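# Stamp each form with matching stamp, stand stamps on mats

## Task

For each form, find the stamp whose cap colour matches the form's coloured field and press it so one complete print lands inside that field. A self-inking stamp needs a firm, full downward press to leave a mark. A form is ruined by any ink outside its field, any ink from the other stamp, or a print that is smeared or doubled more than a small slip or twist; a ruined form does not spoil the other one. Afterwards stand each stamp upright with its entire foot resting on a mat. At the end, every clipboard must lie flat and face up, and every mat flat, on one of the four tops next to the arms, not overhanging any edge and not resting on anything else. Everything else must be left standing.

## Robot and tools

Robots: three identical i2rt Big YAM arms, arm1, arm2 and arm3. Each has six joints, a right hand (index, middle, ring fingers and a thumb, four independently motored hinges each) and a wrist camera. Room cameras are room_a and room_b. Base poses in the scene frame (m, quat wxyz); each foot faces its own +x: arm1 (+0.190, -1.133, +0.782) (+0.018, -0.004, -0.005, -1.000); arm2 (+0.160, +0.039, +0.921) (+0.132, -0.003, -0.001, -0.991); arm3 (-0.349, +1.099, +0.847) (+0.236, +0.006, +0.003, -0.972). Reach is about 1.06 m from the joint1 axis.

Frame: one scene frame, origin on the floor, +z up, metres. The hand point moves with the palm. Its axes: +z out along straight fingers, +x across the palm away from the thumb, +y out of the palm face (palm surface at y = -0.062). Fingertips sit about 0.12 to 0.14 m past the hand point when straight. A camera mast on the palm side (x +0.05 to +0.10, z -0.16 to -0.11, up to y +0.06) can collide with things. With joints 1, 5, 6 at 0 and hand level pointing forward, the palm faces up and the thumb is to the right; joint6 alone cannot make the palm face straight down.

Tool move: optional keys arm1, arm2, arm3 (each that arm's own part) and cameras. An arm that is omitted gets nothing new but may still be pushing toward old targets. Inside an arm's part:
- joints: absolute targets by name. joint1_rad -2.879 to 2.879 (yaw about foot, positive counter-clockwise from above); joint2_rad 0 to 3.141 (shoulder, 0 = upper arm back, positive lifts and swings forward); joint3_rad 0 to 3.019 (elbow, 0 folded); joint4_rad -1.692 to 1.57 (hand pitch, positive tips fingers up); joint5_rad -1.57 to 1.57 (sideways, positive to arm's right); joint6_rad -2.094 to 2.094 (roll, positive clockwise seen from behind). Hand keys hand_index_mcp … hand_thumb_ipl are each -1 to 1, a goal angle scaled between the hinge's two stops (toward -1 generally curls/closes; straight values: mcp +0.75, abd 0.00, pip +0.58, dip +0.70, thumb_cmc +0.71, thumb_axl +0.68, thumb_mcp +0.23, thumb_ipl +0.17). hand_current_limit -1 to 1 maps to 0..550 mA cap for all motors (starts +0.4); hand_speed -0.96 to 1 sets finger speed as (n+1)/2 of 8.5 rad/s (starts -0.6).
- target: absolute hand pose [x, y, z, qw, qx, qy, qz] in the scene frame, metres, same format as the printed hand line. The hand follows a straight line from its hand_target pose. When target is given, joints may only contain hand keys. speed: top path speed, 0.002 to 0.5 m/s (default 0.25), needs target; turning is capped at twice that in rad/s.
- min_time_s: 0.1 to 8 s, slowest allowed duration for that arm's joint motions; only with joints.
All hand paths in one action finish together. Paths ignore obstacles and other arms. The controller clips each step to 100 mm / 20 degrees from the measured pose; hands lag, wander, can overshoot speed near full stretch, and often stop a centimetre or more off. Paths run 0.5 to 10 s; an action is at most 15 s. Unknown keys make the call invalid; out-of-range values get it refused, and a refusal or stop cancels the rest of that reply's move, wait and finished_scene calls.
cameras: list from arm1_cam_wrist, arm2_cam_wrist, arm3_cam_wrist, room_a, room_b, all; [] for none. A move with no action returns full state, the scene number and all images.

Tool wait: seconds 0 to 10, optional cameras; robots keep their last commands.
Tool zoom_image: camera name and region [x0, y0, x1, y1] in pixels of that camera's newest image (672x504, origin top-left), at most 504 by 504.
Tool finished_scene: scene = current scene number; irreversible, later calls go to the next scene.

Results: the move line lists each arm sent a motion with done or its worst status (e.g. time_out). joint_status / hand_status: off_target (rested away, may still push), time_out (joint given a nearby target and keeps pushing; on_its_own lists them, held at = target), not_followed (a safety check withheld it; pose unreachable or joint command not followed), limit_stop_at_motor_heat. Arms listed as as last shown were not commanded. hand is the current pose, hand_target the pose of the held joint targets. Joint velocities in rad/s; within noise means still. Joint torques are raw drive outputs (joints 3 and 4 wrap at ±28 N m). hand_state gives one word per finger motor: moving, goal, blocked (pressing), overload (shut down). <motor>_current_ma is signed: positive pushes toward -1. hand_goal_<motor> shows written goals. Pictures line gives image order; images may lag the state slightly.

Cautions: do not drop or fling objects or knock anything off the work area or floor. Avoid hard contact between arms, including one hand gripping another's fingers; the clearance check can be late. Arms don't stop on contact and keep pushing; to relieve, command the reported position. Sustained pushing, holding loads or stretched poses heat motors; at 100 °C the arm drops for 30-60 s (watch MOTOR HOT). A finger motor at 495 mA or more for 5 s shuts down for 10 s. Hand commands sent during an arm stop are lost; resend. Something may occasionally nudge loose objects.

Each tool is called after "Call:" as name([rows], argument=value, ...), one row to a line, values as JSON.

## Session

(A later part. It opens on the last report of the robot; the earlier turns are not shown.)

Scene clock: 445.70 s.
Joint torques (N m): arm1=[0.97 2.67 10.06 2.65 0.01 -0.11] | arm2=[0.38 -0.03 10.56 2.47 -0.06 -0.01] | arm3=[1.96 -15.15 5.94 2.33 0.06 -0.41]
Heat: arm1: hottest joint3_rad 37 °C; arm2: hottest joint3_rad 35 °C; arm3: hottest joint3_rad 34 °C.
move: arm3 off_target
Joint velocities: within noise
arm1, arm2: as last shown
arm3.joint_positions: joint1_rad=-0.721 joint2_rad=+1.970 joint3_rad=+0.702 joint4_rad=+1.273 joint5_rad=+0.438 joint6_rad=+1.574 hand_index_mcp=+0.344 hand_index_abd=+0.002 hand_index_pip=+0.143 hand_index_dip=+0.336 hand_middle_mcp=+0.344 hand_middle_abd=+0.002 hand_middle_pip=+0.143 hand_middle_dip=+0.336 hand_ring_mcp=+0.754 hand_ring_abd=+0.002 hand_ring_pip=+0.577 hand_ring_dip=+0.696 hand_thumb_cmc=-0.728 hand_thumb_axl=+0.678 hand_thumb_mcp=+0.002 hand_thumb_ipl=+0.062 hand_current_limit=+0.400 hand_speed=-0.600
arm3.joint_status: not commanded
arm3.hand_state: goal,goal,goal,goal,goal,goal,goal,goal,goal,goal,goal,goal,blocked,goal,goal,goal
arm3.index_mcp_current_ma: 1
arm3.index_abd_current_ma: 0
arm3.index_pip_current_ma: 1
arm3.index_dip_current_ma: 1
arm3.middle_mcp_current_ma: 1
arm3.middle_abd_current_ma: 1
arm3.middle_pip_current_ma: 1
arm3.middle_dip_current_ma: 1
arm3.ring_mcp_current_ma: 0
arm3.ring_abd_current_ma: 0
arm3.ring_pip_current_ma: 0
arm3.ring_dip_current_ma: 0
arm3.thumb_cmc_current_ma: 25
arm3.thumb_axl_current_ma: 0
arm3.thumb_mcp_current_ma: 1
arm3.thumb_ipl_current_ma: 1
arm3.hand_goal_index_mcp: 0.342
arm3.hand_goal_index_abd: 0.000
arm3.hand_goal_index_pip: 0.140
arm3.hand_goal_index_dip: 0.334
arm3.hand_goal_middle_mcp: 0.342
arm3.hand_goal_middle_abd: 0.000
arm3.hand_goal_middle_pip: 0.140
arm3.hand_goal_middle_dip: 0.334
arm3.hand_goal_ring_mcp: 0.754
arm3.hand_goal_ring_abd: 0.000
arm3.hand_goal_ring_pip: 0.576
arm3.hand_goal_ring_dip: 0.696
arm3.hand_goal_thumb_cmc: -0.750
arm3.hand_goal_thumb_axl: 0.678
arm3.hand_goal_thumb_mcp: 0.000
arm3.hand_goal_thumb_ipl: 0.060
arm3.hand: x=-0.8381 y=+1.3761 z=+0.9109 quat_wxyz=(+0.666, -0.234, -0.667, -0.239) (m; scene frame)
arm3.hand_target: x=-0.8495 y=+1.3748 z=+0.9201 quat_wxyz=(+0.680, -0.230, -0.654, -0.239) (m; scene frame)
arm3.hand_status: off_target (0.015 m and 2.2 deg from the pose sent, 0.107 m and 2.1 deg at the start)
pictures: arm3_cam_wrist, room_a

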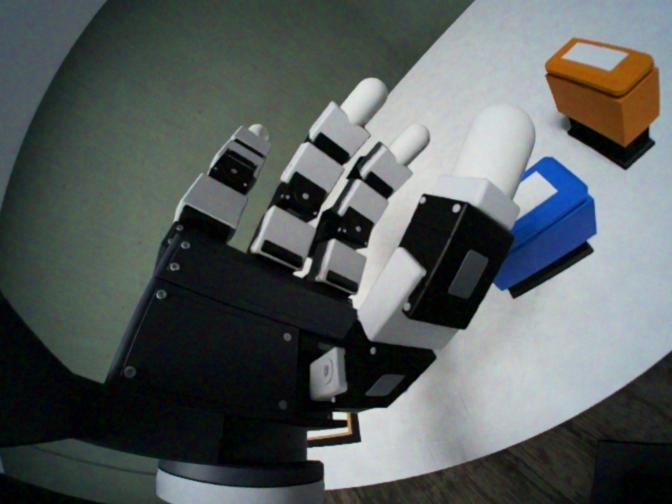

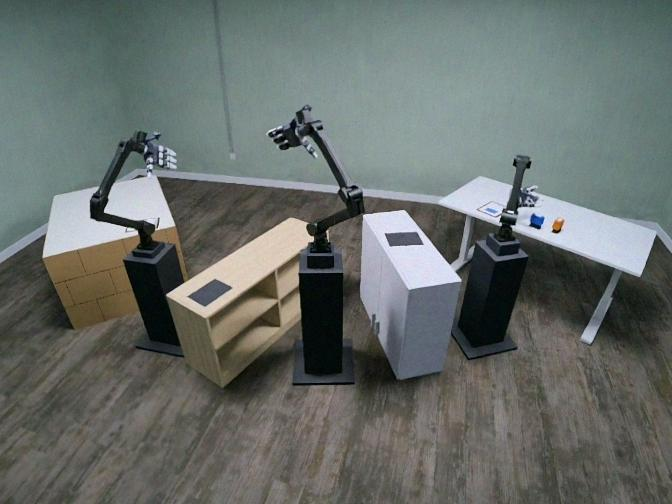

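Call:
move(arm3={"target": [-0.848, 1.377, 0.815, 0.6813, -0.2258, -0.6557, -0.2346], "speed": 0.1}, cameras=["arm3_cam_wrist", "room_a"])

Call:
zoom_image(camera="room_a", region=[470, 140, 610, 250])

Call:
zoom_image(camera="arm3_cam_wrist", region=[300, 100, 600, 400])

Scene clock: 469.97 s.
Joint torques (N m): arm1=[1.03 2.67 10.04 2.65 0 -0.11] | arm2=[0.38 -0.03 10.56 2.45 -0.07 -0.02] | arm3=[1.44 -16.73 3.4 2.37 -0.07 -0.4]
Heat: arm1: hottest joint3_rad 37 °C; arm2: hottest joint3_rad 36 °C; arm3: hottest joint3_rad 33 °C.
move: arm3 done
Joint velocities: within noise
arm1.joint_positions: joint1_rad=-0.342 joint2_rad=+0.647 joint3_rad=+1.436 joint4_rad=-1.366 joint5_rad=+0.030 joint6_rad=+1.135 hand_index_mcp=+0.754 hand_index_abd=+0.000 hand_index_pip=+0.577 hand_index_dip=+0.696 hand_middle_mcp=+0.754 hand_middle_abd=+0.000 hand_middle_pip=+0.577 hand_middle_dip=+0.696 hand_ring_mcp=+0.754 hand_ring_abd=+0.000 hand_ring_pip=+0.577 hand_ring_dip=+0.696 hand_thumb_cmc=+0.714 hand_thumb_axl=+0.677 hand_thumb_mcp=+0.226 hand_thumb_ipl=+0.168 hand_current_limit=+0.400 hand_speed=-0.600
arm1.joint_status: not commanded
arm1.hand_state: goal,goal,goal,goal,goal,goal,goal,goal,goal,goal,goal,goal,goal,goal,goal,goal
arm1.index_mcp_current_ma: 1
arm1.index_abd_current_ma: 0
arm1.index_pip_current_ma: 2
arm1.index_dip_current_ma: 0
arm1.middle_mcp_current_ma: 1
arm1.middle_abd_current_ma: 0
arm1.middle_pip_current_ma: 2
arm1.middle_dip_current_ma: 0
arm1.ring_mcp_current_ma: 1
arm1.ring_abd_current_ma: 1
arm1.ring_pip_current_ma: 2
arm1.ring_dip_current_ma: 0
arm1.thumb_cmc_current_ma: 1
arm1.thumb_axl_current_ma: -3
arm1.thumb_mcp_current_ma: -1
arm1.thumb_ipl_current_ma: -1
arm1.hand_goal_index_mcp: 0.754
arm1.hand_goal_index_abd: 0.000
arm1.hand_goal_index_pip: 0.576
arm1.hand_goal_index_dip: 0.696
arm1.hand_goal_middle_mcp: 0.754
arm1.hand_goal_middle_abd: 0.000
arm1.hand_goal_middle_pip: 0.576
arm1.hand_goal_middle_dip: 0.696
arm1.hand_goal_ring_mcp: 0.754
arm1.hand_goal_ring_abd: 0.000
arm1.hand_goal_ring_pip: 0.576
arm1.hand_goal_ring_dip: 0.696
arm1.hand_goal_thumb_cmc: 0.714
arm1.hand_goal_thumb_axl: 0.678
arm1.hand_goal_thumb_mcp: 0.226
arm1.hand_goal_thumb_ipl: 0.168
arm1.hand: x=-0.0093 y=-0.9657 z=+1.3453 quat_wxyz=(+0.444, +0.047, -0.877, -0.180) (m; scene frame)
arm1.hand_target: x=-0.0066 y=-0.9664 z=+1.3575 quat_wxyz=(+0.455, +0.046, -0.870, -0.185) (m; scene frame)
arm1.hand_status: not commanded
arm2.joint_positions: joint1_rad=+0.716 joint2_rad=+0.642 joint3_rad=+1.453 joint4_rad=-1.214 joint5_rad=-0.095 joint6_rad=+1.077 hand_index_mcp=+0.755 hand_index_abd=+0.001 hand_index_pip=+0.577 hand_index_dip=+0.696 hand_middle_mcp=+0.755 hand_middle_abd=+0.001 hand_middle_pip=+0.577 hand_middle_dip=+0.696 hand_ring_mcp=+0.755 hand_ring_abd=+0.001 hand_ring_pip=+0.577 hand_ring_dip=+0.696 hand_thumb_cmc=+0.715 hand_thumb_axl=+0.677 hand_thumb_mcp=+0.226 hand_thumb_ipl=+0.168 hand_current_limit=+0.400 hand_speed=-0.600
arm2.joint_status: not commanded
arm2.hand_state: goal,goal,goal,goal,goal,goal,goal,goal,goal,goal,goal,goal,goal,goal,goal,goal
arm2.index_mcp_current_ma: 1
arm2.index_abd_current_ma: 0
arm2.index_pip_current_ma: 1
arm2.index_dip_current_ma: 0
arm2.middle_mcp_current_ma: 1
arm2.middle_abd_current_ma: 0
arm2.middle_pip_current_ma: 1
arm2.middle_dip_current_ma: 0
arm2.ring_mcp_current_ma: 1
arm2.ring_abd_current_ma: 1
arm2.ring_pip_current_ma: 1
arm2.ring_dip_current_ma: 0
arm2.thumb_cmc_current_ma: 1
arm2.thumb_axl_current_ma: -1
arm2.thumb_mcp_current_ma: 0
arm2.thumb_ipl_current_ma: 0
arm2.hand_goal_index_mcp: 0.754
arm2.hand_goal_index_abd: 0.000
arm2.hand_goal_index_pip: 0.576
arm2.hand_goal_index_dip: 0.696
arm2.hand_goal_middle_mcp: 0.754
arm2.hand_goal_middle_abd: 0.000
arm2.hand_goal_middle_pip: 0.576
arm2.hand_goal_middle_dip: 0.696
arm2.hand_goal_ring_mcp: 0.754
arm2.hand_goal_ring_abd: 0.000
arm2.hand_goal_ring_pip: 0.576
arm2.hand_goal_ring_dip: 0.696
arm2.hand_goal_thumb_cmc: 0.714
arm2.hand_goal_thumb_axl: 0.678
arm2.hand_goal_thumb_mcp: 0.226
arm2.hand_goal_thumb_ipl: 0.168
arm2.hand: x=-0.0406 y=-0.1414 z=+1.5305 quat_wxyz=(+0.527, +0.580, -0.597, +0.170) (m; scene frame)
arm2.hand_target: x=-0.0383 y=-0.1379 z=+1.5446 quat_wxyz=(+0.540, +0.574, -0.590, +0.173) (m; scene frame)
arm2.hand_status: not commanded
arm3.joint_positions: joint1_rad=-0.721 joint2_rad=+2.300 joint3_rad=+0.789 joint4_rad=+1.526 joint5_rad=+0.422 joint6_rad=+1.574 hand_index_mcp=+0.344 hand_index_abd=+0.002 hand_index_pip=+0.143 hand_index_dip=+0.336 hand_middle_mcp=+0.344 hand_middle_abd=+0.002 hand_middle_pip=+0.143 hand_middle_dip=+0.336 hand_ring_mcp=+0.754 hand_ring_abd=+0.002 hand_ring_pip=+0.577 hand_ring_dip=+0.696 hand_thumb_cmc=-0.728 hand_thumb_axl=+0.678 hand_thumb_mcp=+0.002 hand_thumb_ipl=+0.062 hand_current_limit=+0.400 hand_speed=-0.600
arm3.joint_status: not commanded
arm3.hand_state: goal,goal,goal,goal,goal,goal,goal,goal,goal,goal,goal,goal,blocked,goal,goal,goal
arm3.index_mcp_current_ma: 1
arm3.index_abd_current_ma: 0
arm3.index_pip_current_ma: 1
arm3.index_dip_current_ma: 1
arm3.middle_mcp_current_ma: 1
arm3.middle_abd_current_ma: 1
arm3.middle_pip_current_ma: 1
arm3.middle_dip_current_ma: 1
arm3.ring_mcp_current_ma: 0
arm3.ring_abd_current_ma: 0
arm3.ring_pip_current_ma: 0
arm3.ring_dip_current_ma: 0
arm3.thumb_cmc_current_ma: 25
arm3.thumb_axl_current_ma: 0
arm3.thumb_mcp_current_ma: 1
arm3.thumb_ipl_current_ma: 1
arm3.hand_goal_index_mcp: 0.342
arm3.hand_goal_index_abd: 0.000
arm3.hand_goal_index_pip: 0.140
arm3.hand_goal_index_dip: 0.334
arm3.hand_goal_middle_mcp: 0.342
arm3.hand_goal_middle_abd: 0.000
arm3.hand_goal_middle_pip: 0.140
arm3.hand_goal_middle_dip: 0.334
arm3.hand_goal_ring_mcp: 0.754
arm3.hand_goal_ring_abd: 0.000
arm3.hand_goal_ring_pip: 0.576
arm3.hand_goal_ring_dip: 0.696
arm3.hand_goal_thumb_cmc: -0.750
arm3.hand_goal_thumb_axl: 0.678
arm3.hand_goal_thumb_mcp: 0.000
arm3.hand_goal_thumb_ipl: 0.060
arm3.hand: x=-0.8421 y=+1.3762 z=+0.8107 quat_wxyz=(+0.671, -0.229, -0.665, -0.234) (m; scene frame)
arm3.hand_target: x=-0.8479 y=+1.3769 z=+0.8152 quat_wxyz=(+0.681, -0.226, -0.656, -0.235) (m; scene frame)
arm3.hand_status: done (0.007 m and 1.6 deg from the pose sent, 0.096 m and 2.4 deg at the start)
pictures: arm3_cam_wrist, room_a

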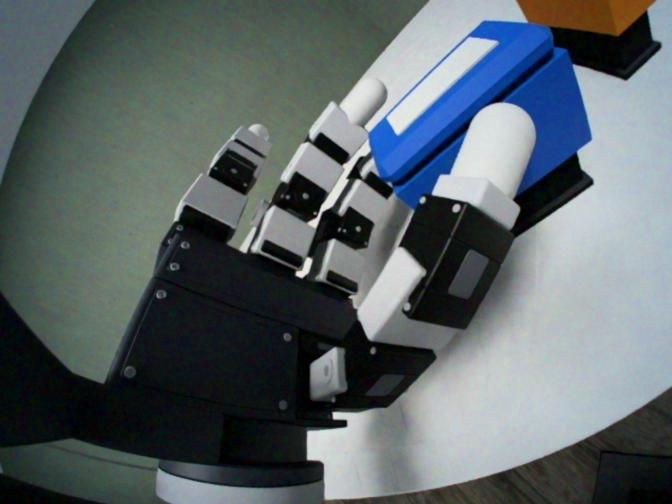

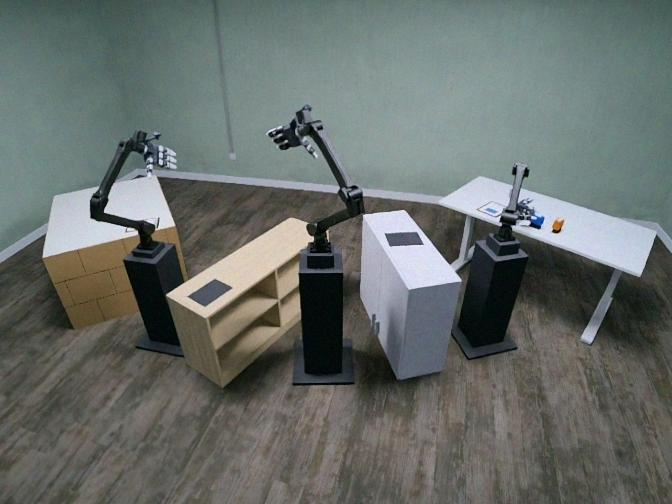

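Scaled by 3.600 from the camera's 672x504 image, which has a finer 960x720 frame.

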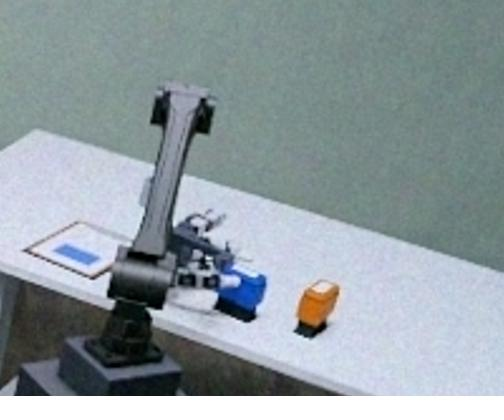

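Scaled by 1.680 from the camera's 672x504 image, which has a finer 960x720 frame.

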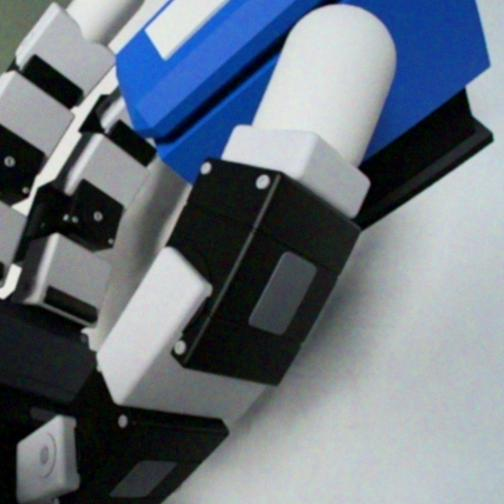

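Call:
move(arm3={"target": [-0.8405, 1.380, 0.804, 0.6813, -0.2258, -0.6557, -0.2346], "speed": 0.05}, cameras=[])

Call:
move(arm3={"joints": {"hand_thumb_mcp": -0.12, "hand_thumb_ipl": 0.06, "hand_index_mcp": 0.24, "hand_middle_mcp": 0.24}}, cameras=["arm3_cam_wrist"])

Scene clock: 484.73 s.
Joint torques (N m): arm1=[1.03 2.73 10.04 2.66 0 -0.11] | arm2=[0.38 -0.03 10.56 2.47 -0.07 -0.01] | arm3=[0.44 -16.38 2.92 2.35 -0.09 -0.39]
Heat: arm1: hottest joint3_rad 37 °C; arm2: hottest joint3_rad 36 °C; arm3: hottest joint3_rad 32 °C.
move: arm3 done
Joint velocities: within noise
arm1, arm2: as last shown
arm3.joint_positions: joint1_rad=-0.721 joint2_rad=+2.329 joint3_rad=+0.789 joint4_rad=+1.560 joint5_rad=+0.411 joint6_rad=+1.574 hand_index_mcp=+0.344 hand_index_abd=+0.002 hand_index_pip=+0.143 hand_index_dip=+0.336 hand_middle_mcp=+0.344 hand_middle_abd=+0.002 hand_middle_pip=+0.143 hand_middle_dip=+0.336 hand_ring_mcp=+0.754 hand_ring_abd=+0.002 hand_ring_pip=+0.577 hand_ring_dip=+0.696 hand_thumb_cmc=-0.728 hand_thumb_axl=+0.678 hand_thumb_mcp=+0.002 hand_thumb_ipl=+0.062 hand_current_limit=+0.400 hand_speed=-0.600
arm3.joint_status: not commanded
arm3.hand_state: goal,goal,goal,goal,goal,goal,goal,goal,goal,goal,goal,goal,blocked,goal,goal,goal
arm3.index_mcp_current_ma: 1
arm3.index_abd_current_ma: 0
arm3.index_pip_current_ma: 1
arm3.index_dip_current_ma: 1
arm3.middle_mcp_current_ma: 1
arm3.middle_abd_current_ma: 1
arm3.middle_pip_current_ma: 1
arm3.middle_dip_current_ma: 1
arm3.ring_mcp_current_ma: 0
arm3.ring_abd_current_ma: 0
arm3.ring_pip_current_ma: 0
arm3.ring_dip_current_ma: 0
arm3.thumb_cmc_current_ma: 25
arm3.thumb_axl_current_ma: 0
arm3.thumb_mcp_current_ma: 1
arm3.thumb_ipl_current_ma: 1
arm3.hand_goal_index_mcp: 0.342
arm3.hand_goal_index_abd: 0.000
arm3.hand_goal_index_pip: 0.140
arm3.hand_goal_index_dip: 0.334
arm3.hand_goal_middle_mcp: 0.342
arm3.hand_goal_middle_abd: 0.000
arm3.hand_goal_middle_pip: 0.140
arm3.hand_goal_middle_dip: 0.334
arm3.hand_goal_ring_mcp: 0.754
arm3.hand_goal_ring_abd: 0.000
arm3.hand_goal_ring_pip: 0.576
arm3.hand_goal_ring_dip: 0.696
arm3.hand_goal_thumb_cmc: -0.750
arm3.hand_goal_thumb_axl: 0.678
arm3.hand_goal_thumb_mcp: 0.000
arm3.hand_goal_thumb_ipl: 0.060
arm3.hand: x=-0.8398 y=+1.3743 z=+0.8023 quat_wxyz=(+0.674, -0.225, -0.664, -0.230) (m; scene frame)
arm3.hand_target: x=-0.8405 y=+1.3799 z=+0.8041 quat_wxyz=(+0.681, -0.226, -0.656, -0.234) (m; scene frame)
arm3.hand_status: done (0.006 m and 1.4 deg from the pose sent, 0.008 m and 1.6 deg at the start; a joint's target at an end of its range on 17 of 30 steps)
pictures: none
No camera images: "cameras" was empty.

Scene clock: 485.30 s.
Joint torques (N m): arm1=[1.08 2.61 10.02 2.67 0 -0.11] | arm2=[0.38 -0.09 10.56 2.47 -0.07 -0.02] | arm3=[0.5 -16.44 2.89 2.36 -0.07 -0.4]
Heat: arm1: hottest joint3_rad 37 °C; arm2: hottest joint3_rad 36 °C; arm3: hottest joint3_rad 32 °C.
move: arm3 done
Joint velocities: within noise
arm1, arm2: as last shown
arm3.joint_positions: joint1_rad=-0.722 joint2_rad=+2.329 joint3_rad=+0.789 joint4_rad=+1.560 joint5_rad=+0.411 joint6_rad=+1.573 hand_index_mcp=+0.243 hand_index_abd=+0.002 hand_index_pip=+0.143 hand_index_dip=+0.336 hand_middle_mcp=+0.243 hand_middle_abd=+0.002 hand_middle_pip=+0.142 hand_middle_dip=+0.336 hand_ring_mcp=+0.754 hand_ring_abd=+0.002 hand_ring_pip=+0.577 hand_ring_dip=+0.696 hand_thumb_cmc=-0.735 hand_thumb_axl=+0.678 hand_thumb_mcp=-0.106 hand_thumb_ipl=+0.063 hand_current_limit=+0.400 hand_speed=-0.600
arm3.joint_status: all done
arm3.hand_state: goal,goal,goal,goal,goal,goal,goal,goal,goal,goal,goal,goal,goal,goal,goal,goal
arm3.index_mcp_current_ma: 1
arm3.index_abd_current_ma: 0
arm3.index_pip_current_ma: 1
arm3.index_dip_current_ma: 1
arm3.middle_mcp_current_ma: 1
arm3.middle_abd_current_ma: 1
arm3.middle_pip_current_ma: 1
arm3.middle_dip_current_ma: 1
arm3.ring_mcp_current_ma: 0
arm3.ring_abd_current_ma: 0
arm3.ring_pip_current_ma: 0
arm3.ring_dip_current_ma: 0
arm3.thumb_cmc_current_ma: 14
arm3.thumb_axl_current_ma: 0
arm3.thumb_mcp_current_ma: 19
arm3.thumb_ipl_current_ma: 2
arm3.hand_goal_index_mcp: 0.240
arm3.hand_goal_index_abd: 0.000
arm3.hand_goal_index_pip: 0.140
arm3.hand_goal_index_dip: 0.334
arm3.hand_goal_middle_mcp: 0.240
arm3.hand_goal_middle_abd: 0.000
arm3.hand_goal_middle_pip: 0.140
arm3.hand_goal_middle_dip: 0.334
arm3.hand_goal_ring_mcp: 0.754
arm3.hand_goal_ring_abd: 0.000
arm3.hand_goal_ring_pip: 0.576
arm3.hand_goal_ring_dip: 0.696
arm3.hand_goal_thumb_cmc: -0.750
arm3.hand_goal_thumb_axl: 0.678
arm3.hand_goal_thumb_mcp: -0.120
arm3.hand_goal_thumb_ipl: 0.060
arm3.hand: x=-0.8394 y=+1.3751 z=+0.8024 quat_wxyz=(+0.674, -0.226, -0.664, -0.231) (m; scene frame)
arm3.hand_target: x=-0.8404 y=+1.3800 z=+0.8041 quat_wxyz=(+0.681, -0.226, -0.656, -0.235) (m; scene frame)
arm3.hand_status: not commanded
pictures: arm3_cam_wrist

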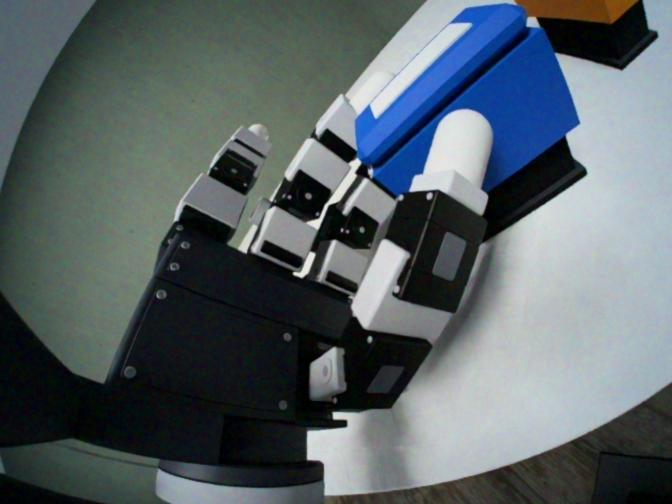

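Call:
move(arm3={"joints": {"hand_thumb_mcp": -0.2, "hand_index_mcp": 0.14, "hand_middle_mcp": 0.14}}, cameras=["arm3_cam_wrist"])

Scene clock: 490.23 s.
Joint torques (N m): arm1=[0.97 2.73 10.04 2.66 0 -0.11] | arm2=[0.38 -0.03 10.56 2.47 -0.06 -0.01] | arm3=[0.67 -16.32 2.88 2.32 -0.06 -0.39]
Heat: arm1: hottest joint3_rad 37 °C; arm2: hottest joint3_rad 36 °C; arm3: hottest joint3_rad 32 °C.
move: arm3 off_target
Joint velocities: within noise
arm1, arm2: as last shown
arm3.joint_positions: joint1_rad=-0.722 joint2_rad=+2.329 joint3_rad=+0.789 joint4_rad=+1.561 joint5_rad=+0.411 joint6_rad=+1.573 hand_index_mcp=+0.185 hand_index_abd=+0.002 hand_index_pip=+0.151 hand_index_dip=+0.338 hand_middle_mcp=+0.201 hand_middle_abd=+0.002 hand_middle_pip=+0.152 hand_middle_dip=+0.337 hand_ring_mcp=+0.754 hand_ring_abd=+0.002 hand_ring_pip=+0.577 hand_ring_dip=+0.696 hand_thumb_cmc=-0.737 hand_thumb_axl=+0.681 hand_thumb_mcp=-0.130 hand_thumb_ipl=+0.076 hand_current_limit=+0.400 hand_speed=-0.600
arm3.joint_status: hand_index_mcp off_target (ended at +0.185, target +0.140); hand_middle_mcp off_target (ended at +0.201, target +0.140); hand_thumb_mcp off_target (ended at -0.130, target -0.200)
arm3.hand_state: blocked,goal,goal,goal,blocked,goal,goal,goal,goal,goal,goal,goal,goal,goal,blocked,goal
arm3.index_mcp_current_ma: 81
arm3.index_abd_current_ma: 1
arm3.index_pip_current_ma: 8
arm3.index_dip_current_ma: 1
arm3.middle_mcp_current_ma: 130
arm3.middle_abd_current_ma: 1
arm3.middle_pip_current_ma: 10
arm3.middle_dip_current_ma: 1
arm3.ring_mcp_current_ma: 0
arm3.ring_abd_current_ma: 0
arm3.ring_pip_current_ma: 0
arm3.ring_dip_current_ma: 0
arm3.thumb_cmc_current_ma: 11
arm3.thumb_axl_current_ma: 1
arm3.thumb_mcp_current_ma: 214
arm3.thumb_ipl_current_ma: 24
arm3.hand_goal_index_mcp: 0.140
arm3.hand_goal_index_abd: 0.000
arm3.hand_goal_index_pip: 0.140
arm3.hand_goal_index_dip: 0.334
arm3.hand_goal_middle_mcp: 0.140
arm3.hand_goal_middle_abd: 0.000
arm3.hand_goal_middle_pip: 0.140
arm3.hand_goal_middle_dip: 0.334
arm3.hand_goal_ring_mcp: 0.754
arm3.hand_goal_ring_abd: 0.000
arm3.hand_goal_ring_pip: 0.576
arm3.hand_goal_ring_dip: 0.696
arm3.hand_goal_thumb_cmc: -0.750
arm3.hand_goal_thumb_axl: 0.678
arm3.hand_goal_thumb_mcp: -0.200
arm3.hand_goal_thumb_ipl: 0.060
arm3.hand: x=-0.8394 y=+1.3751 z=+0.8025 quat_wxyz=(+0.674, -0.225, -0.664, -0.231) (m; scene frame)
arm3.hand_target: x=-0.8404 y=+1.3800 z=+0.8041 quat_wxyz=(+0.681, -0.226, -0.656, -0.234) (m; scene frame)
arm3.hand_status: not commanded
pictures: arm3_cam_wrist

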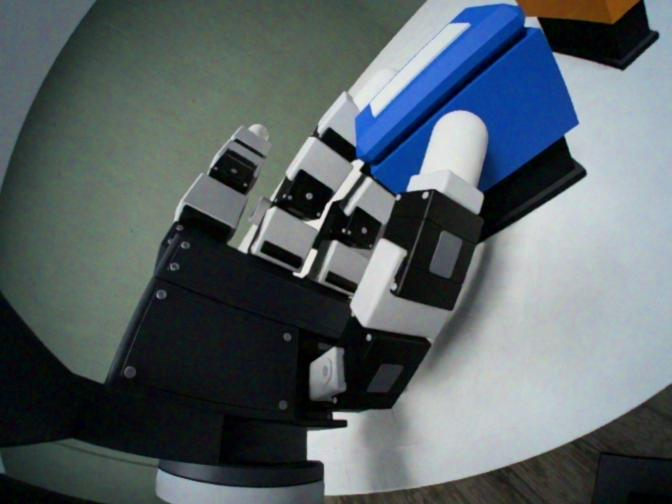

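Call:
move(arm3={"joints": {"hand_thumb_mcp": -0.27, "hand_index_mcp": 0.03, "hand_middle_mcp": 0.07}}, cameras=[])

Call:
move(arm3={"target": [-0.8405, 1.380, 0.864, 0.6813, -0.2258, -0.6557, -0.2346], "speed": 0.05}, cameras=["arm3_cam_wrist", "room_a"])

Call:
zoom_image(camera="room_a", region=[470, 140, 610, 250])

Scene clock: 499.13 s.
Joint torques (N m): arm1=[0.97 2.67 10.03 2.67 0.01 -0.11] | arm2=[0.38 -0.03 10.56 2.47 -0.07 -0.01] | arm3=[0.62 -16.32 2.89 2.36 0.03 -0.41]
Heat: arm1: hottest joint3_rad 37 °C; arm2: hottest joint3_rad 36 °C; arm3: hottest joint3_rad 32 °C.
move: arm3 off_target
Joint velocities: within noise
arm1, arm2: as last shown
arm3.joint_positions: joint1_rad=-0.722 joint2_rad=+2.329 joint3_rad=+0.789 joint4_rad=+1.561 joint5_rad=+0.408 joint6_rad=+1.573 hand_index_mcp=+0.153 hand_index_abd=+0.003 hand_index_pip=+0.173 hand_index_dip=+0.344 hand_middle_mcp=+0.174 hand_middle_abd=+0.002 hand_middle_pip=+0.166 hand_middle_dip=+0.343 hand_ring_mcp=+0.754 hand_ring_abd=+0.002 hand_ring_pip=+0.577 hand_ring_dip=+0.696 hand_thumb_cmc=-0.735 hand_thumb_axl=+0.683 hand_thumb_mcp=-0.132 hand_thumb_ipl=+0.095 hand_current_limit=+0.400 hand_speed=-0.600
arm3.joint_status: hand_index_mcp off_target (ended at +0.153, target +0.030); hand_middle_mcp off_target (ended at +0.174, target +0.070); hand_thumb_mcp off_target (ended at -0.132, target -0.270)
arm3.hand_state: blocked,goal,blocked,goal,blocked,goal,blocked,goal,goal,goal,goal,goal,goal,goal,blocked,blocked
arm3.index_mcp_current_ma: 383
arm3.index_abd_current_ma: 1
arm3.index_pip_current_ma: 46
arm3.index_dip_current_ma: 7
arm3.middle_mcp_current_ma: 294
arm3.middle_abd_current_ma: 1
arm3.middle_pip_current_ma: 31
arm3.middle_dip_current_ma: 6
arm3.ring_mcp_current_ma: 0
arm3.ring_abd_current_ma: 0
arm3.ring_pip_current_ma: 0
arm3.ring_dip_current_ma: 0
arm3.thumb_cmc_current_ma: 14
arm3.thumb_axl_current_ma: 3
arm3.thumb_mcp_current_ma: 385
arm3.thumb_ipl_current_ma: 79
arm3.hand_goal_index_mcp: 0.030
arm3.hand_goal_index_abd: 0.000
arm3.hand_goal_index_pip: 0.140
arm3.hand_goal_index_dip: 0.334
arm3.hand_goal_middle_mcp: 0.070
arm3.hand_goal_middle_abd: 0.000
arm3.hand_goal_middle_pip: 0.140
arm3.hand_goal_middle_dip: 0.334
arm3.hand_goal_ring_mcp: 0.754
arm3.hand_goal_ring_abd: 0.000
arm3.hand_goal_ring_pip: 0.576
arm3.hand_goal_ring_dip: 0.696
arm3.hand_goal_thumb_cmc: -0.750
arm3.hand_goal_thumb_axl: 0.678
arm3.hand_goal_thumb_mcp: -0.270
arm3.hand_goal_thumb_ipl: 0.060
arm3.hand: x=-0.8399 y=+1.3748 z=+0.8026 quat_wxyz=(+0.675, -0.225, -0.664, -0.230) (m; scene frame)
arm3.hand_target: x=-0.8405 y=+1.3800 z=+0.8041 quat_wxyz=(+0.681, -0.226, -0.656, -0.234) (m; scene frame)
arm3.hand_status: not commanded
pictures: none
No camera images: "cameras" was empty.

Scene clock: 501.07 s.
Joint torques (N m): arm1=[1.03 2.61 10.04 2.66 0.01 -0.11] | arm2=[0.38 -0.03 10.56 2.47 -0.07 -0.01] | arm3=[0.32 -20.07 2.67 1.51 -0.03 -0.45]
Heat: arm1: hottest joint3_rad 37 °C; arm2: hottest joint3_rad 36 °C; arm3: hottest joint3_rad 31 °C.
move: arm3 off_target
Joint velocities: within noise
arm1, arm2: as last shown
arm3.joint_positions: joint1_rad=-0.722 joint2_rad=+2.187 joint3_rad=+0.736 joint4_rad=+1.462 joint5_rad=+0.408 joint6_rad=+1.575 hand_index_mcp=+0.149 hand_index_abd=+0.010 hand_index_pip=+0.174 hand_index_dip=+0.344 hand_middle_mcp=+0.172 hand_middle_abd=+0.010 hand_middle_pip=+0.167 hand_middle_dip=+0.344 hand_ring_mcp=+0.754 hand_ring_abd=+0.002 hand_ring_pip=+0.577 hand_ring_dip=+0.696 hand_thumb_cmc=-0.734 hand_thumb_axl=+0.683 hand_thumb_mcp=-0.132 hand_thumb_ipl=+0.097 hand_current_limit=+0.400 hand_speed=-0.600
arm3.joint_status: not commanded
arm3.hand_state: blocked,goal,blocked,goal,blocked,goal,blocked,goal,goal,goal,goal,goal,goal,goal,blocked,blocked
arm3.index_mcp_current_ma: 360
arm3.index_abd_current_ma: 5
arm3.index_pip_current_ma: 46
arm3.index_dip_current_ma: 8
arm3.middle_mcp_current_ma: 287
arm3.middle_abd_current_ma: 6
arm3.middle_pip_current_ma: 33
arm3.middle_dip_current_ma: 7
arm3.ring_mcp_current_ma: 0
arm3.ring_abd_current_ma: 0
arm3.ring_pip_current_ma: 0
arm3.ring_dip_current_ma: 0
arm3.thumb_cmc_current_ma: 15
arm3.thumb_axl_current_ma: 4
arm3.thumb_mcp_current_ma: 385
arm3.thumb_ipl_current_ma: 87
arm3.hand_goal_index_mcp: 0.030
arm3.hand_goal_index_abd: 0.000
arm3.hand_goal_index_pip: 0.140
arm3.hand_goal_index_dip: 0.334
arm3.hand_goal_middle_mcp: 0.070
arm3.hand_goal_middle_abd: 0.000
arm3.hand_goal_middle_pip: 0.140
arm3.hand_goal_middle_dip: 0.334
arm3.hand_goal_ring_mcp: 0.754
arm3.hand_goal_ring_abd: 0.000
arm3.hand_goal_ring_pip: 0.576
arm3.hand_goal_ring_dip: 0.696
arm3.hand_goal_thumb_cmc: -0.750
arm3.hand_goal_thumb_axl: 0.678
arm3.hand_goal_thumb_mcp: -0.270
arm3.hand_goal_thumb_ipl: 0.060
arm3.hand: x=-0.8385 y=+1.3740 z=+0.8444 quat_wxyz=(+0.671, -0.225, -0.668, -0.229) (m; scene frame)
arm3.hand_target: x=-0.8403 y=+1.3800 z=+0.8637 quat_wxyz=(+0.681, -0.226, -0.656, -0.235) (m; scene frame)
arm3.hand_status: off_target (0.021 m and 1.9 deg from the pose sent, 0.062 m and 1.4 deg at the start)
pictures: arm3_cam_wrist, room_a

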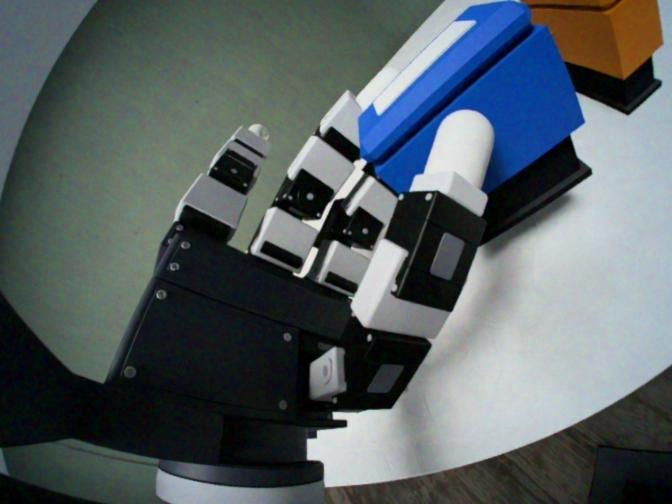

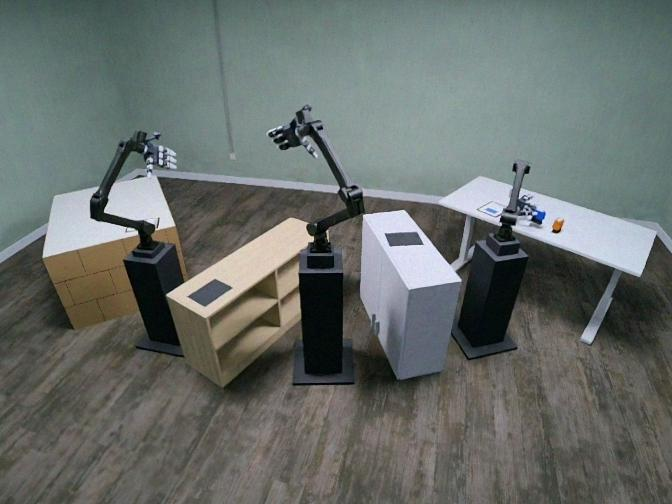

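Scaled by 3.600 from the camera's 672x504 image, which has a finer 960x720 frame.

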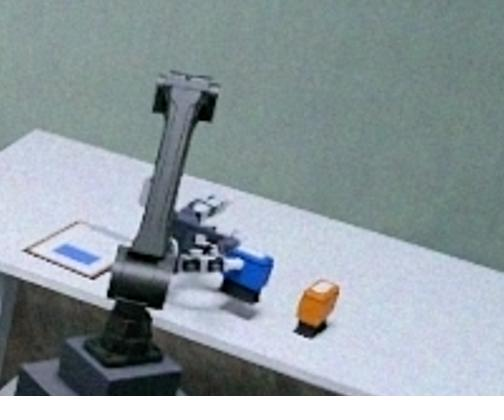

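Call:
move(arm3={"target": [-0.95, 1.03, 1.0, 0.6949, -0.1798, -0.6709, -0.1862], "speed": 0.2}, cameras=["arm3_cam_wrist", "room_a"])

Call:
zoom_image(camera="arm3_cam_wrist", region=[340, 0, 672, 330])

Scene clock: 538.33 s.
Joint torques (N m): arm1=[1.03 2.73 10.04 2.66 0.01 -0.11] | arm2=[0.38 -0.09 10.56 2.45 -0.06 -0.02] | arm3=[1.38 -20.89 8.91 1.06 0.09 -0.64]
Heat: arm1: hottest joint3_rad 37 °C; arm2: hottest joint3_rad 36 °C; arm3: hottest joint2_rad 31 °C.
move: arm3 off_target
Joint velocities: within noise
arm1, arm2: as last shown
arm3.joint_positions: joint1_rad=-0.038 joint2_rad=+1.954 joint3_rad=+1.023 joint4_rad=+0.939 joint5_rad=+0.958 joint6_rad=+1.553 hand_index_mcp=+0.148 hand_index_abd=+0.010 hand_index_pip=+0.174 hand_index_dip=+0.345 hand_middle_mcp=+0.172 hand_middle_abd=+0.011 hand_middle_pip=+0.168 hand_middle_dip=+0.344 hand_ring_mcp=+0.754 hand_ring_abd=+0.002 hand_ring_pip=+0.577 hand_ring_dip=+0.696 hand_thumb_cmc=-0.734 hand_thumb_axl=+0.683 hand_thumb_mcp=-0.132 hand_thumb_ipl=+0.098 hand_current_limit=+0.400 hand_speed=-0.600
arm3.joint_status: not commanded
arm3.hand_state: blocked,goal,blocked,goal,blocked,goal,blocked,goal,goal,goal,goal,goal,goal,goal,blocked,blocked
arm3.index_mcp_current_ma: 356
arm3.index_abd_current_ma: 6
arm3.index_pip_current_ma: 47
arm3.index_dip_current_ma: 8
arm3.middle_mcp_current_ma: 284
arm3.middle_abd_current_ma: 6
arm3.middle_pip_current_ma: 34
arm3.middle_dip_current_ma: 8
arm3.ring_mcp_current_ma: 0
arm3.ring_abd_current_ma: 0
arm3.ring_pip_current_ma: 0
arm3.ring_dip_current_ma: 0
arm3.thumb_cmc_current_ma: 15
arm3.thumb_axl_current_ma: 4
arm3.thumb_mcp_current_ma: 385
arm3.thumb_ipl_current_ma: 89
arm3.hand_goal_index_mcp: 0.030
arm3.hand_goal_index_abd: 0.000
arm3.hand_goal_index_pip: 0.140
arm3.hand_goal_index_dip: 0.334
arm3.hand_goal_middle_mcp: 0.070
arm3.hand_goal_middle_abd: 0.000
arm3.hand_goal_middle_pip: 0.140
arm3.hand_goal_middle_dip: 0.334
arm3.hand_goal_ring_mcp: 0.754
arm3.hand_goal_ring_abd: 0.000
arm3.hand_goal_ring_pip: 0.576
arm3.hand_goal_ring_dip: 0.696
arm3.hand_goal_thumb_cmc: -0.750
arm3.hand_goal_thumb_axl: 0.678
arm3.hand_goal_thumb_mcp: -0.270
arm3.hand_goal_thumb_ipl: 0.060
arm3.hand: x=-0.9376 y=+1.0344 z=+0.9700 quat_wxyz=(+0.681, -0.173, -0.686, -0.190) (m; scene frame)
arm3.hand_target: x=-0.9487 y=+1.0303 z=+1.0000 quat_wxyz=(+0.695, -0.180, -0.671, -0.186) (m; scene frame)
arm3.hand_status: off_target (0.033 m and 2.5 deg from the pose sent, 0.394 m and 7.7 deg at the start)
pictures: arm3_cam_wrist, room_a

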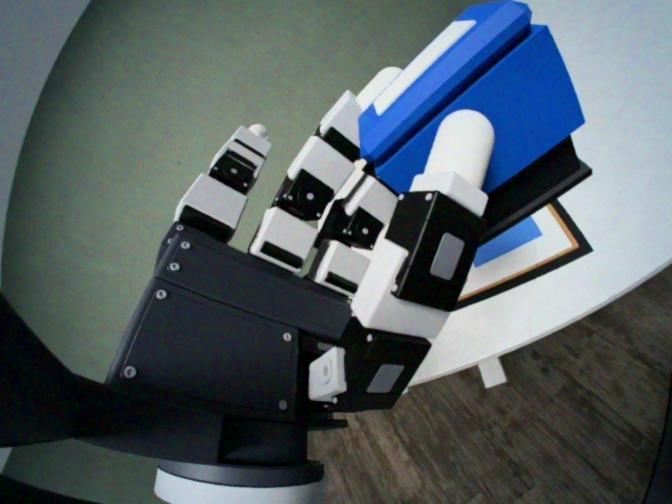

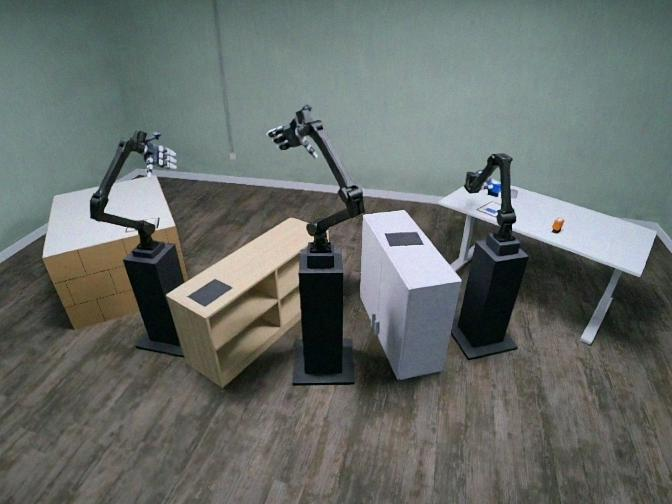

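Scaled by 1.518 from the camera's 672x504 image, which has a finer 960x720 frame.

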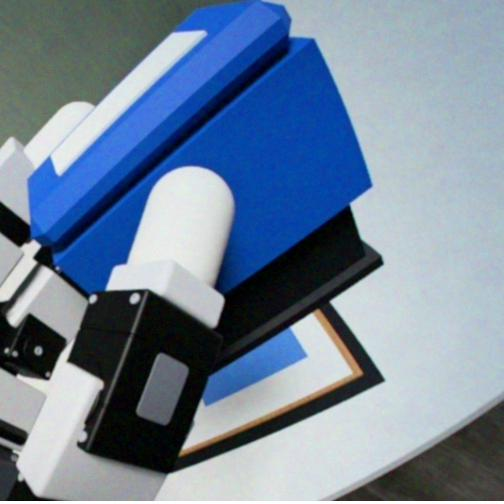

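Call:
move(arm1={"joints": {"joint1_rad": 0.75}, "min_time_s": 3}, cameras=["arm1_cam_wrist"])

Scene clock: 583.53 s.
Joint torques (N m): arm1=[1.96 2.73 10 2.66 0.03 -0.11] | arm2=[0.38 -0.09 10.56 2.47 -0.06 -0.01] | arm3=[1.26 -20.89 8.91 1.06 0.09 -0.64]
Heat: arm1: hottest joint3_rad 38 °C; arm2: hottest joint3_rad 36 °C; arm3: hottest joint2_rad 33 °C.
move: arm1 done
Joint velocities: within noise
arm1.joint_positions: joint1_rad=+0.735 joint2_rad=+0.647 joint3_rad=+1.436 joint4_rad=-1.366 joint5_rad=+0.029 joint6_rad=+1.135 hand_index_mcp=+0.755 hand_index_abd=+0.000 hand_index_pip=+0.577 hand_index_dip=+0.696 hand_middle_mcp=+0.755 hand_middle_abd=+0.000 hand_middle_pip=+0.577 hand_middle_dip=+0.696 hand_ring_mcp=+0.755 hand_ring_abd=+0.000 hand_ring_pip=+0.577 hand_ring_dip=+0.696 hand_thumb_cmc=+0.715 hand_thumb_axl=+0.677 hand_thumb_mcp=+0.226 hand_thumb_ipl=+0.168 hand_current_limit=+0.400 hand_speed=-0.600
arm1.joint_status: all done
arm1.hand_state: goal,goal,goal,goal,goal,goal,goal,goal,goal,goal,goal,goal,goal,goal,goal,goal
arm1.index_mcp_current_ma: 4
arm1.index_abd_current_ma: 1
arm1.index_pip_current_ma: 2
arm1.index_dip_current_ma: 0
arm1.middle_mcp_current_ma: 4
arm1.middle_abd_current_ma: 1
arm1.middle_pip_current_ma: 2
arm1.middle_dip_current_ma: 0
arm1.ring_mcp_current_ma: 4
arm1.ring_abd_current_ma: 1
arm1.ring_pip_current_ma: 2
arm1.ring_dip_current_ma: 0
arm1.thumb_cmc_current_ma: 2
arm1.thumb_axl_current_ma: -3
arm1.thumb_mcp_current_ma: -2
arm1.thumb_ipl_current_ma: -1
arm1.hand_goal_index_mcp: 0.754
arm1.hand_goal_index_abd: 0.000
arm1.hand_goal_index_pip: 0.576
arm1.hand_goal_index_dip: 0.696
arm1.hand_goal_middle_mcp: 0.754
arm1.hand_goal_middle_abd: 0.000
arm1.hand_goal_middle_pip: 0.576
arm1.hand_goal_middle_dip: 0.696
arm1.hand_goal_ring_mcp: 0.754
arm1.hand_goal_ring_abd: 0.000
arm1.hand_goal_ring_pip: 0.576
arm1.hand_goal_ring_dip: 0.696
arm1.hand_goal_thumb_cmc: 0.714
arm1.hand_goal_thumb_axl: 0.678
arm1.hand_goal_thumb_mcp: 0.226
arm1.hand_goal_thumb_ipl: 0.168
arm1.hand: x=-0.0438 y=-1.2301 z=+1.3483 quat_wxyz=(+0.478, +0.491, -0.725, +0.069) (m; scene frame)
arm1.hand_target: x=-0.0402 y=-1.2315 z=+1.3606 quat_wxyz=(+0.490, +0.492, -0.716, +0.074) (m; scene frame)
arm1.hand_status: not commanded
arm2, arm3: as last shown
arm3.joint_positions: joint1_rad=-0.038 joint2_rad=+1.954 joint3_rad=+1.023 joint4_rad=+0.938 joint5_rad=+0.958 joint6_rad=+1.553 hand_index_mcp=+0.148 hand_index_abd=+0.010 hand_index_pip=+0.174 hand_index_dip=+0.345 hand_middle_mcp=+0.172 hand_middle_abd=+0.011 hand_middle_pip=+0.168 hand_middle_dip=+0.344 hand_ring_mcp=+0.754 hand_ring_abd=+0.002 hand_ring_pip=+0.577 hand_ring_dip=+0.696 hand_thumb_cmc=-0.734 hand_thumb_axl=+0.683 hand_thumb_mcp=-0.132 hand_thumb_ipl=+0.098 hand_current_limit=+0.400 hand_speed=-0.600
pictures: arm1_cam_wrist

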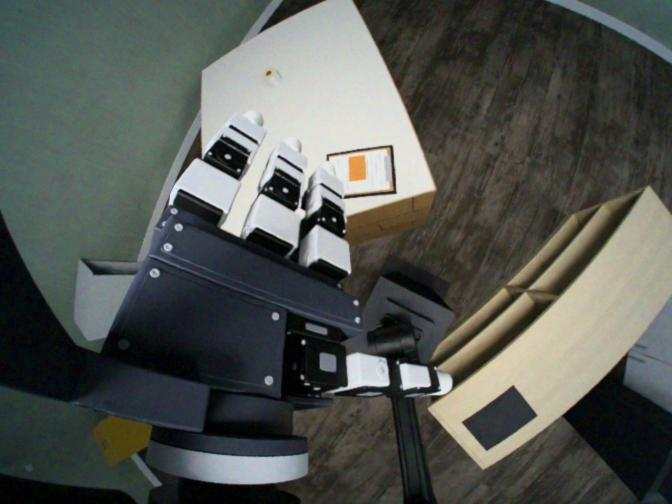

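Call:
zoom_image(camera="arm1_cam_wrist", region=[310, 130, 430, 220])

Scaled by 4.200 from the camera's 672x504 image, which has a finer 960x720 frame.

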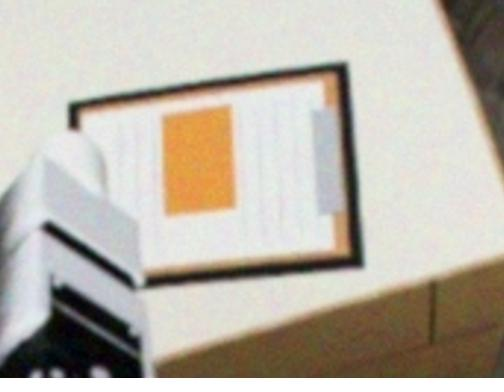

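Call:
move(arm3={"target": [-1.043, 1.053, 0.89, 0.6883, -0.2020, -0.6647, -0.2092], "speed": 0.15}, cameras=["arm3_cam_wrist"])

Call:
zoom_image(camera="arm3_cam_wrist", region=[340, 0, 672, 330])

Scene clock: 601.17 s.
Joint torques (N m): arm1=[2.02 2.78 10.02 2.67 0.03 -0.11] | arm2=[0.38 -0.09 10.58 2.47 -0.06 -0.01] | arm3=[0.85 -22.89 8.72 1.92 0.04 -0.59]
Heat: arm1: hottest joint3_rad 38 °C; arm2: hottest joint3_rad 36 °C; arm3: hottest joint2_rad 33 °C.
move: arm3 off_target
Joint velocities: within noise
arm1: as last shown
arm1.hand: x=-0.0438 y=-1.2302 z=+1.3483 quat_wxyz=(+0.478, +0.491, -0.725, +0.069) (m; scene frame)
arm1.hand_target: x=-0.0402 y=-1.2316 z=+1.3606 quat_wxyz=(+0.490, +0.492, -0.716, +0.075) (m; scene frame)
arm2.joint_positions: joint1_rad=+0.716 joint2_rad=+0.642 joint3_rad=+1.453 joint4_rad=-1.214 joint5_rad=-0.095 joint6_rad=+1.077 hand_index_mcp=+0.755 hand_index_abd=+0.001 hand_index_pip=+0.577 hand_index_dip=+0.696 hand_middle_mcp=+0.755 hand_middle_abd=+0.001 hand_middle_pip=+0.577 hand_middle_dip=+0.696 hand_ring_mcp=+0.755 hand_ring_abd=+0.001 hand_ring_pip=+0.577 hand_ring_dip=+0.696 hand_thumb_cmc=+0.715 hand_thumb_axl=+0.677 hand_thumb_mcp=+0.226 hand_thumb_ipl=+0.168 hand_current_limit=+0.400 hand_speed=-0.600
arm2.joint_status: not commanded
arm2.hand_state: goal,goal,goal,goal,goal,goal,goal,goal,goal,goal,goal,goal,goal,goal,goal,goal
arm2.index_mcp_current_ma: 1
arm2.index_abd_current_ma: 0
arm2.index_pip_current_ma: 1
arm2.index_dip_current_ma: 0
arm2.middle_mcp_current_ma: 1
arm2.middle_abd_current_ma: 0
arm2.middle_pip_current_ma: 1
arm2.middle_dip_current_ma: 0
arm2.ring_mcp_current_ma: 1
arm2.ring_abd_current_ma: 1
arm2.ring_pip_current_ma: 1
arm2.ring_dip_current_ma: 0
arm2.thumb_cmc_current_ma: 1
arm2.thumb_axl_current_ma: -1
arm2.thumb_mcp_current_ma: 0
arm2.thumb_ipl_current_ma: 0
arm2.hand_goal_index_mcp: 0.754
arm2.hand_goal_index_abd: 0.000
arm2.hand_goal_index_pip: 0.576
arm2.hand_goal_index_dip: 0.696
arm2.hand_goal_middle_mcp: 0.754
arm2.hand_goal_middle_abd: 0.000
arm2.hand_goal_middle_pip: 0.576
arm2.hand_goal_middle_dip: 0.696
arm2.hand_goal_ring_mcp: 0.754
arm2.hand_goal_ring_abd: 0.000
arm2.hand_goal_ring_pip: 0.576
arm2.hand_goal_ring_dip: 0.696
arm2.hand_goal_thumb_cmc: 0.714
arm2.hand_goal_thumb_axl: 0.678
arm2.hand_goal_thumb_mcp: 0.226
arm2.hand_goal_thumb_ipl: 0.168
arm2.hand: x=-0.0406 y=-0.1414 z=+1.5305 quat_wxyz=(+0.527, +0.580, -0.597, +0.170) (m; scene frame)
arm2.hand_target: x=-0.0383 y=-0.1379 z=+1.5446 quat_wxyz=(+0.540, +0.574, -0.590, +0.173) (m; scene frame)
arm2.hand_status: not commanded
arm3.joint_positions: joint1_rad=-0.124 joint2_rad=+2.304 joint3_rad=+1.345 joint4_rad=+0.963 joint5_rad=+0.934 joint6_rad=+1.553 hand_index_mcp=+0.147 hand_index_abd=+0.010 hand_index_pip=+0.174 hand_index_dip=+0.345 hand_middle_mcp=+0.171 hand_middle_abd=+0.011 hand_middle_pip=+0.168 hand_middle_dip=+0.344 hand_ring_mcp=+0.754 hand_ring_abd=+0.002 hand_ring_pip=+0.577 hand_ring_dip=+0.696 hand_thumb_cmc=-0.734 hand_thumb_axl=+0.683 hand_thumb_mcp=-0.132 hand_thumb_ipl=+0.098 hand_current_limit=+0.400 hand_speed=-0.600
arm3.joint_status: not commanded
arm3.hand_state: blocked,goal,blocked,goal,blocked,goal,blocked,goal,goal,goal,goal,goal,goal,goal,blocked,blocked
arm3.index_mcp_current_ma: 353
arm3.index_abd_current_ma: 6
arm3.index_pip_current_ma: 47
arm3.index_dip_current_ma: 8
arm3.middle_mcp_current_ma: 282
arm3.middle_abd_current_ma: 7
arm3.middle_pip_current_ma: 35
arm3.middle_dip_current_ma: 8
arm3.ring_mcp_current_ma: 0
arm3.ring_abd_current_ma: 0
arm3.ring_pip_current_ma: 0
arm3.ring_dip_current_ma: 0
arm3.thumb_cmc_current_ma: 15
arm3.thumb_axl_current_ma: 4
arm3.thumb_mcp_current_ma: 385
arm3.thumb_ipl_current_ma: 90
arm3.hand_goal_index_mcp: 0.030
arm3.hand_goal_index_abd: 0.000
arm3.hand_goal_index_pip: 0.140
arm3.hand_goal_index_dip: 0.334
arm3.hand_goal_middle_mcp: 0.070
arm3.hand_goal_middle_abd: 0.000
arm3.hand_goal_middle_pip: 0.140
arm3.hand_goal_middle_dip: 0.334
arm3.hand_goal_ring_mcp: 0.754
arm3.hand_goal_ring_abd: 0.000
arm3.hand_goal_ring_pip: 0.576
arm3.hand_goal_ring_dip: 0.696
arm3.hand_goal_thumb_cmc: -0.750
arm3.hand_goal_thumb_axl: 0.678
arm3.hand_goal_thumb_mcp: -0.270
arm3.hand_goal_thumb_ipl: 0.060
arm3.hand: x=-1.0289 y=+1.0525 z=+0.8724 quat_wxyz=(+0.674, -0.194, -0.681, -0.212) (m; scene frame)
arm3.hand_target: x=-1.0420 y=+1.0532 z=+0.8903 quat_wxyz=(+0.688, -0.202, -0.665, -0.209) (m; scene frame)
arm3.hand_status: off_target (0.023 m and 2.7 deg from the pose sent, 0.134 m and 4.7 deg at the start)
pictures: arm3_cam_wrist

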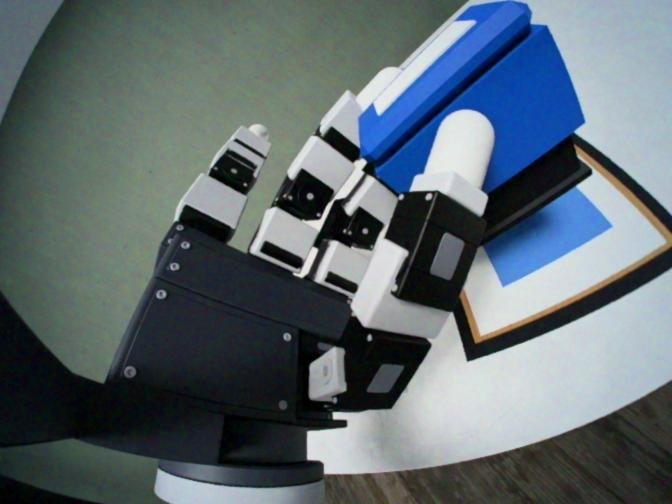

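Scaled by 1.518 from the camera's 672x504 image, which has a finer 960x720 frame.

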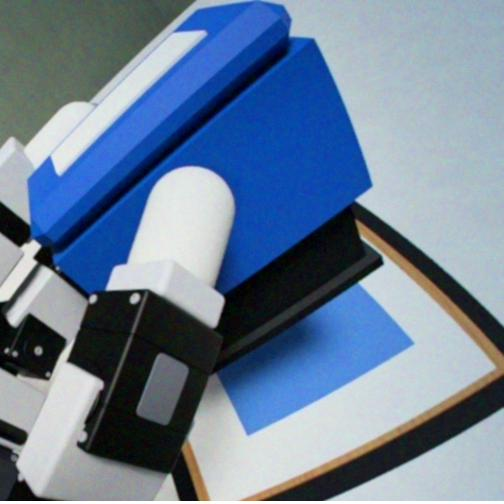

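Call:
move(arm3={"target": [-1.0467, 1.0612, 0.840, 0.6911, -0.2110, -0.6620, -0.1998], "speed": 0.08}, cameras=["arm3_cam_wrist", "room_a"])

Call:
zoom_image(camera="arm3_cam_wrist", region=[340, 0, 672, 330])

Call:
zoom_image(camera="room_a", region=[430, 150, 550, 240])

Scene clock: 627.17 s.
Joint torques (N m): arm1=[2.08 2.73 10.02 2.65 0.03 -0.11] | arm2=[0.38 -0.09 10.56 2.47 -0.07 -0.02] | arm3=[0.62 -23.24 8.08 2.02 -0.03 -0.45]
Heat: arm1: hottest joint3_rad 38 °C; arm2: hottest joint3_rad 36 °C; arm3: hottest joint3_rad 35 °C.
move: arm3 off_target
Joint velocities: within noise
arm1, arm2: as last shown
arm3.joint_positions: joint1_rad=-0.138 joint2_rad=+2.407 joint3_rad=+1.381 joint4_rad=+1.029 joint5_rad=+0.921 joint6_rad=+1.570 hand_index_mcp=+0.147 hand_index_abd=+0.010 hand_index_pip=+0.174 hand_index_dip=+0.345 hand_middle_mcp=+0.171 hand_middle_abd=+0.011 hand_middle_pip=+0.168 hand_middle_dip=+0.344 hand_ring_mcp=+0.754 hand_ring_abd=+0.002 hand_ring_pip=+0.577 hand_ring_dip=+0.696 hand_thumb_cmc=-0.734 hand_thumb_axl=+0.683 hand_thumb_mcp=-0.132 hand_thumb_ipl=+0.098 hand_current_limit=+0.400 hand_speed=-0.600
arm3.joint_status: not commanded
arm3.hand_state: blocked,goal,blocked,goal,blocked,goal,blocked,goal,goal,goal,goal,goal,goal,goal,blocked,blocked
arm3.index_mcp_current_ma: 353
arm3.index_abd_current_ma: 6
arm3.index_pip_current_ma: 47
arm3.index_dip_current_ma: 8
arm3.middle_mcp_current_ma: 282
arm3.middle_abd_current_ma: 7
arm3.middle_pip_current_ma: 35
arm3.middle_dip_current_ma: 8
arm3.ring_mcp_current_ma: 0
arm3.ring_abd_current_ma: 0
arm3.ring_pip_current_ma: 0
arm3.ring_dip_current_ma: 0
arm3.thumb_cmc_current_ma: 15
arm3.thumb_axl_current_ma: 4
arm3.thumb_mcp_current_ma: 385
arm3.thumb_ipl_current_ma: 90
arm3.hand_goal_index_mcp: 0.030
arm3.hand_goal_index_abd: 0.000
arm3.hand_goal_index_pip: 0.140
arm3.hand_goal_index_dip: 0.334
arm3.hand_goal_middle_mcp: 0.070
arm3.hand_goal_middle_abd: 0.000
arm3.hand_goal_middle_pip: 0.140
arm3.hand_goal_middle_dip: 0.334
arm3.hand_goal_ring_mcp: 0.754
arm3.hand_goal_ring_abd: 0.000
arm3.hand_goal_ring_pip: 0.576
arm3.hand_goal_ring_dip: 0.696
arm3.hand_goal_thumb_cmc: -0.750
arm3.hand_goal_thumb_axl: 0.678
arm3.hand_goal_thumb_mcp: -0.270
arm3.hand_goal_thumb_ipl: 0.060
arm3.hand: x=-1.0323 y=+1.0600 z=+0.8242 quat_wxyz=(+0.675, -0.199, -0.679, -0.206) (m; scene frame)
arm3.hand_target: x=-1.0458 y=+1.0614 z=+0.8404 quat_wxyz=(+0.691, -0.211, -0.662, -0.200) (m; scene frame)
arm3.hand_status: off_target (0.021 m and 3.1 deg from the pose sent, 0.038 m and 3.8 deg at the start)
pictures: arm3_cam_wrist, room_a

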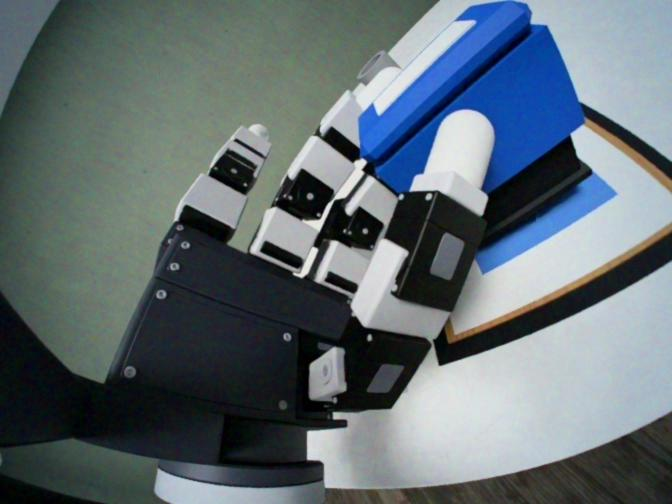

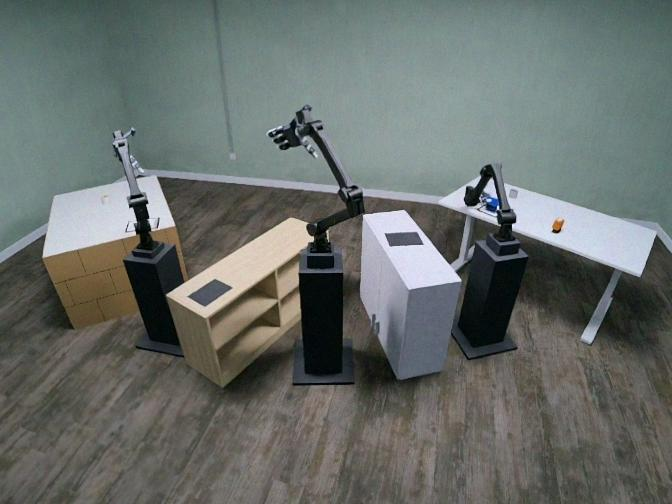

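Scaled by 1.518 from the camera's 672x504 image, which has a finer 960x720 frame.

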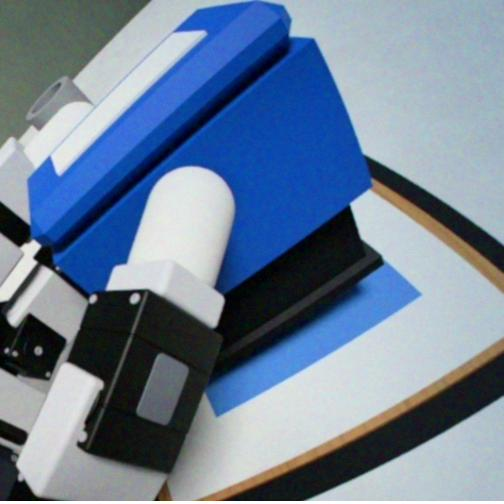

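Scaled by 4.200 from the camera's 672x504 image, which has a finer 960x720 frame.

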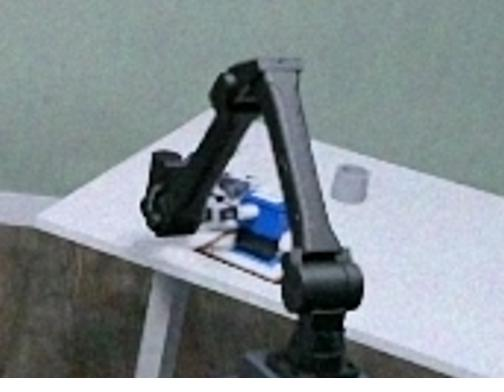

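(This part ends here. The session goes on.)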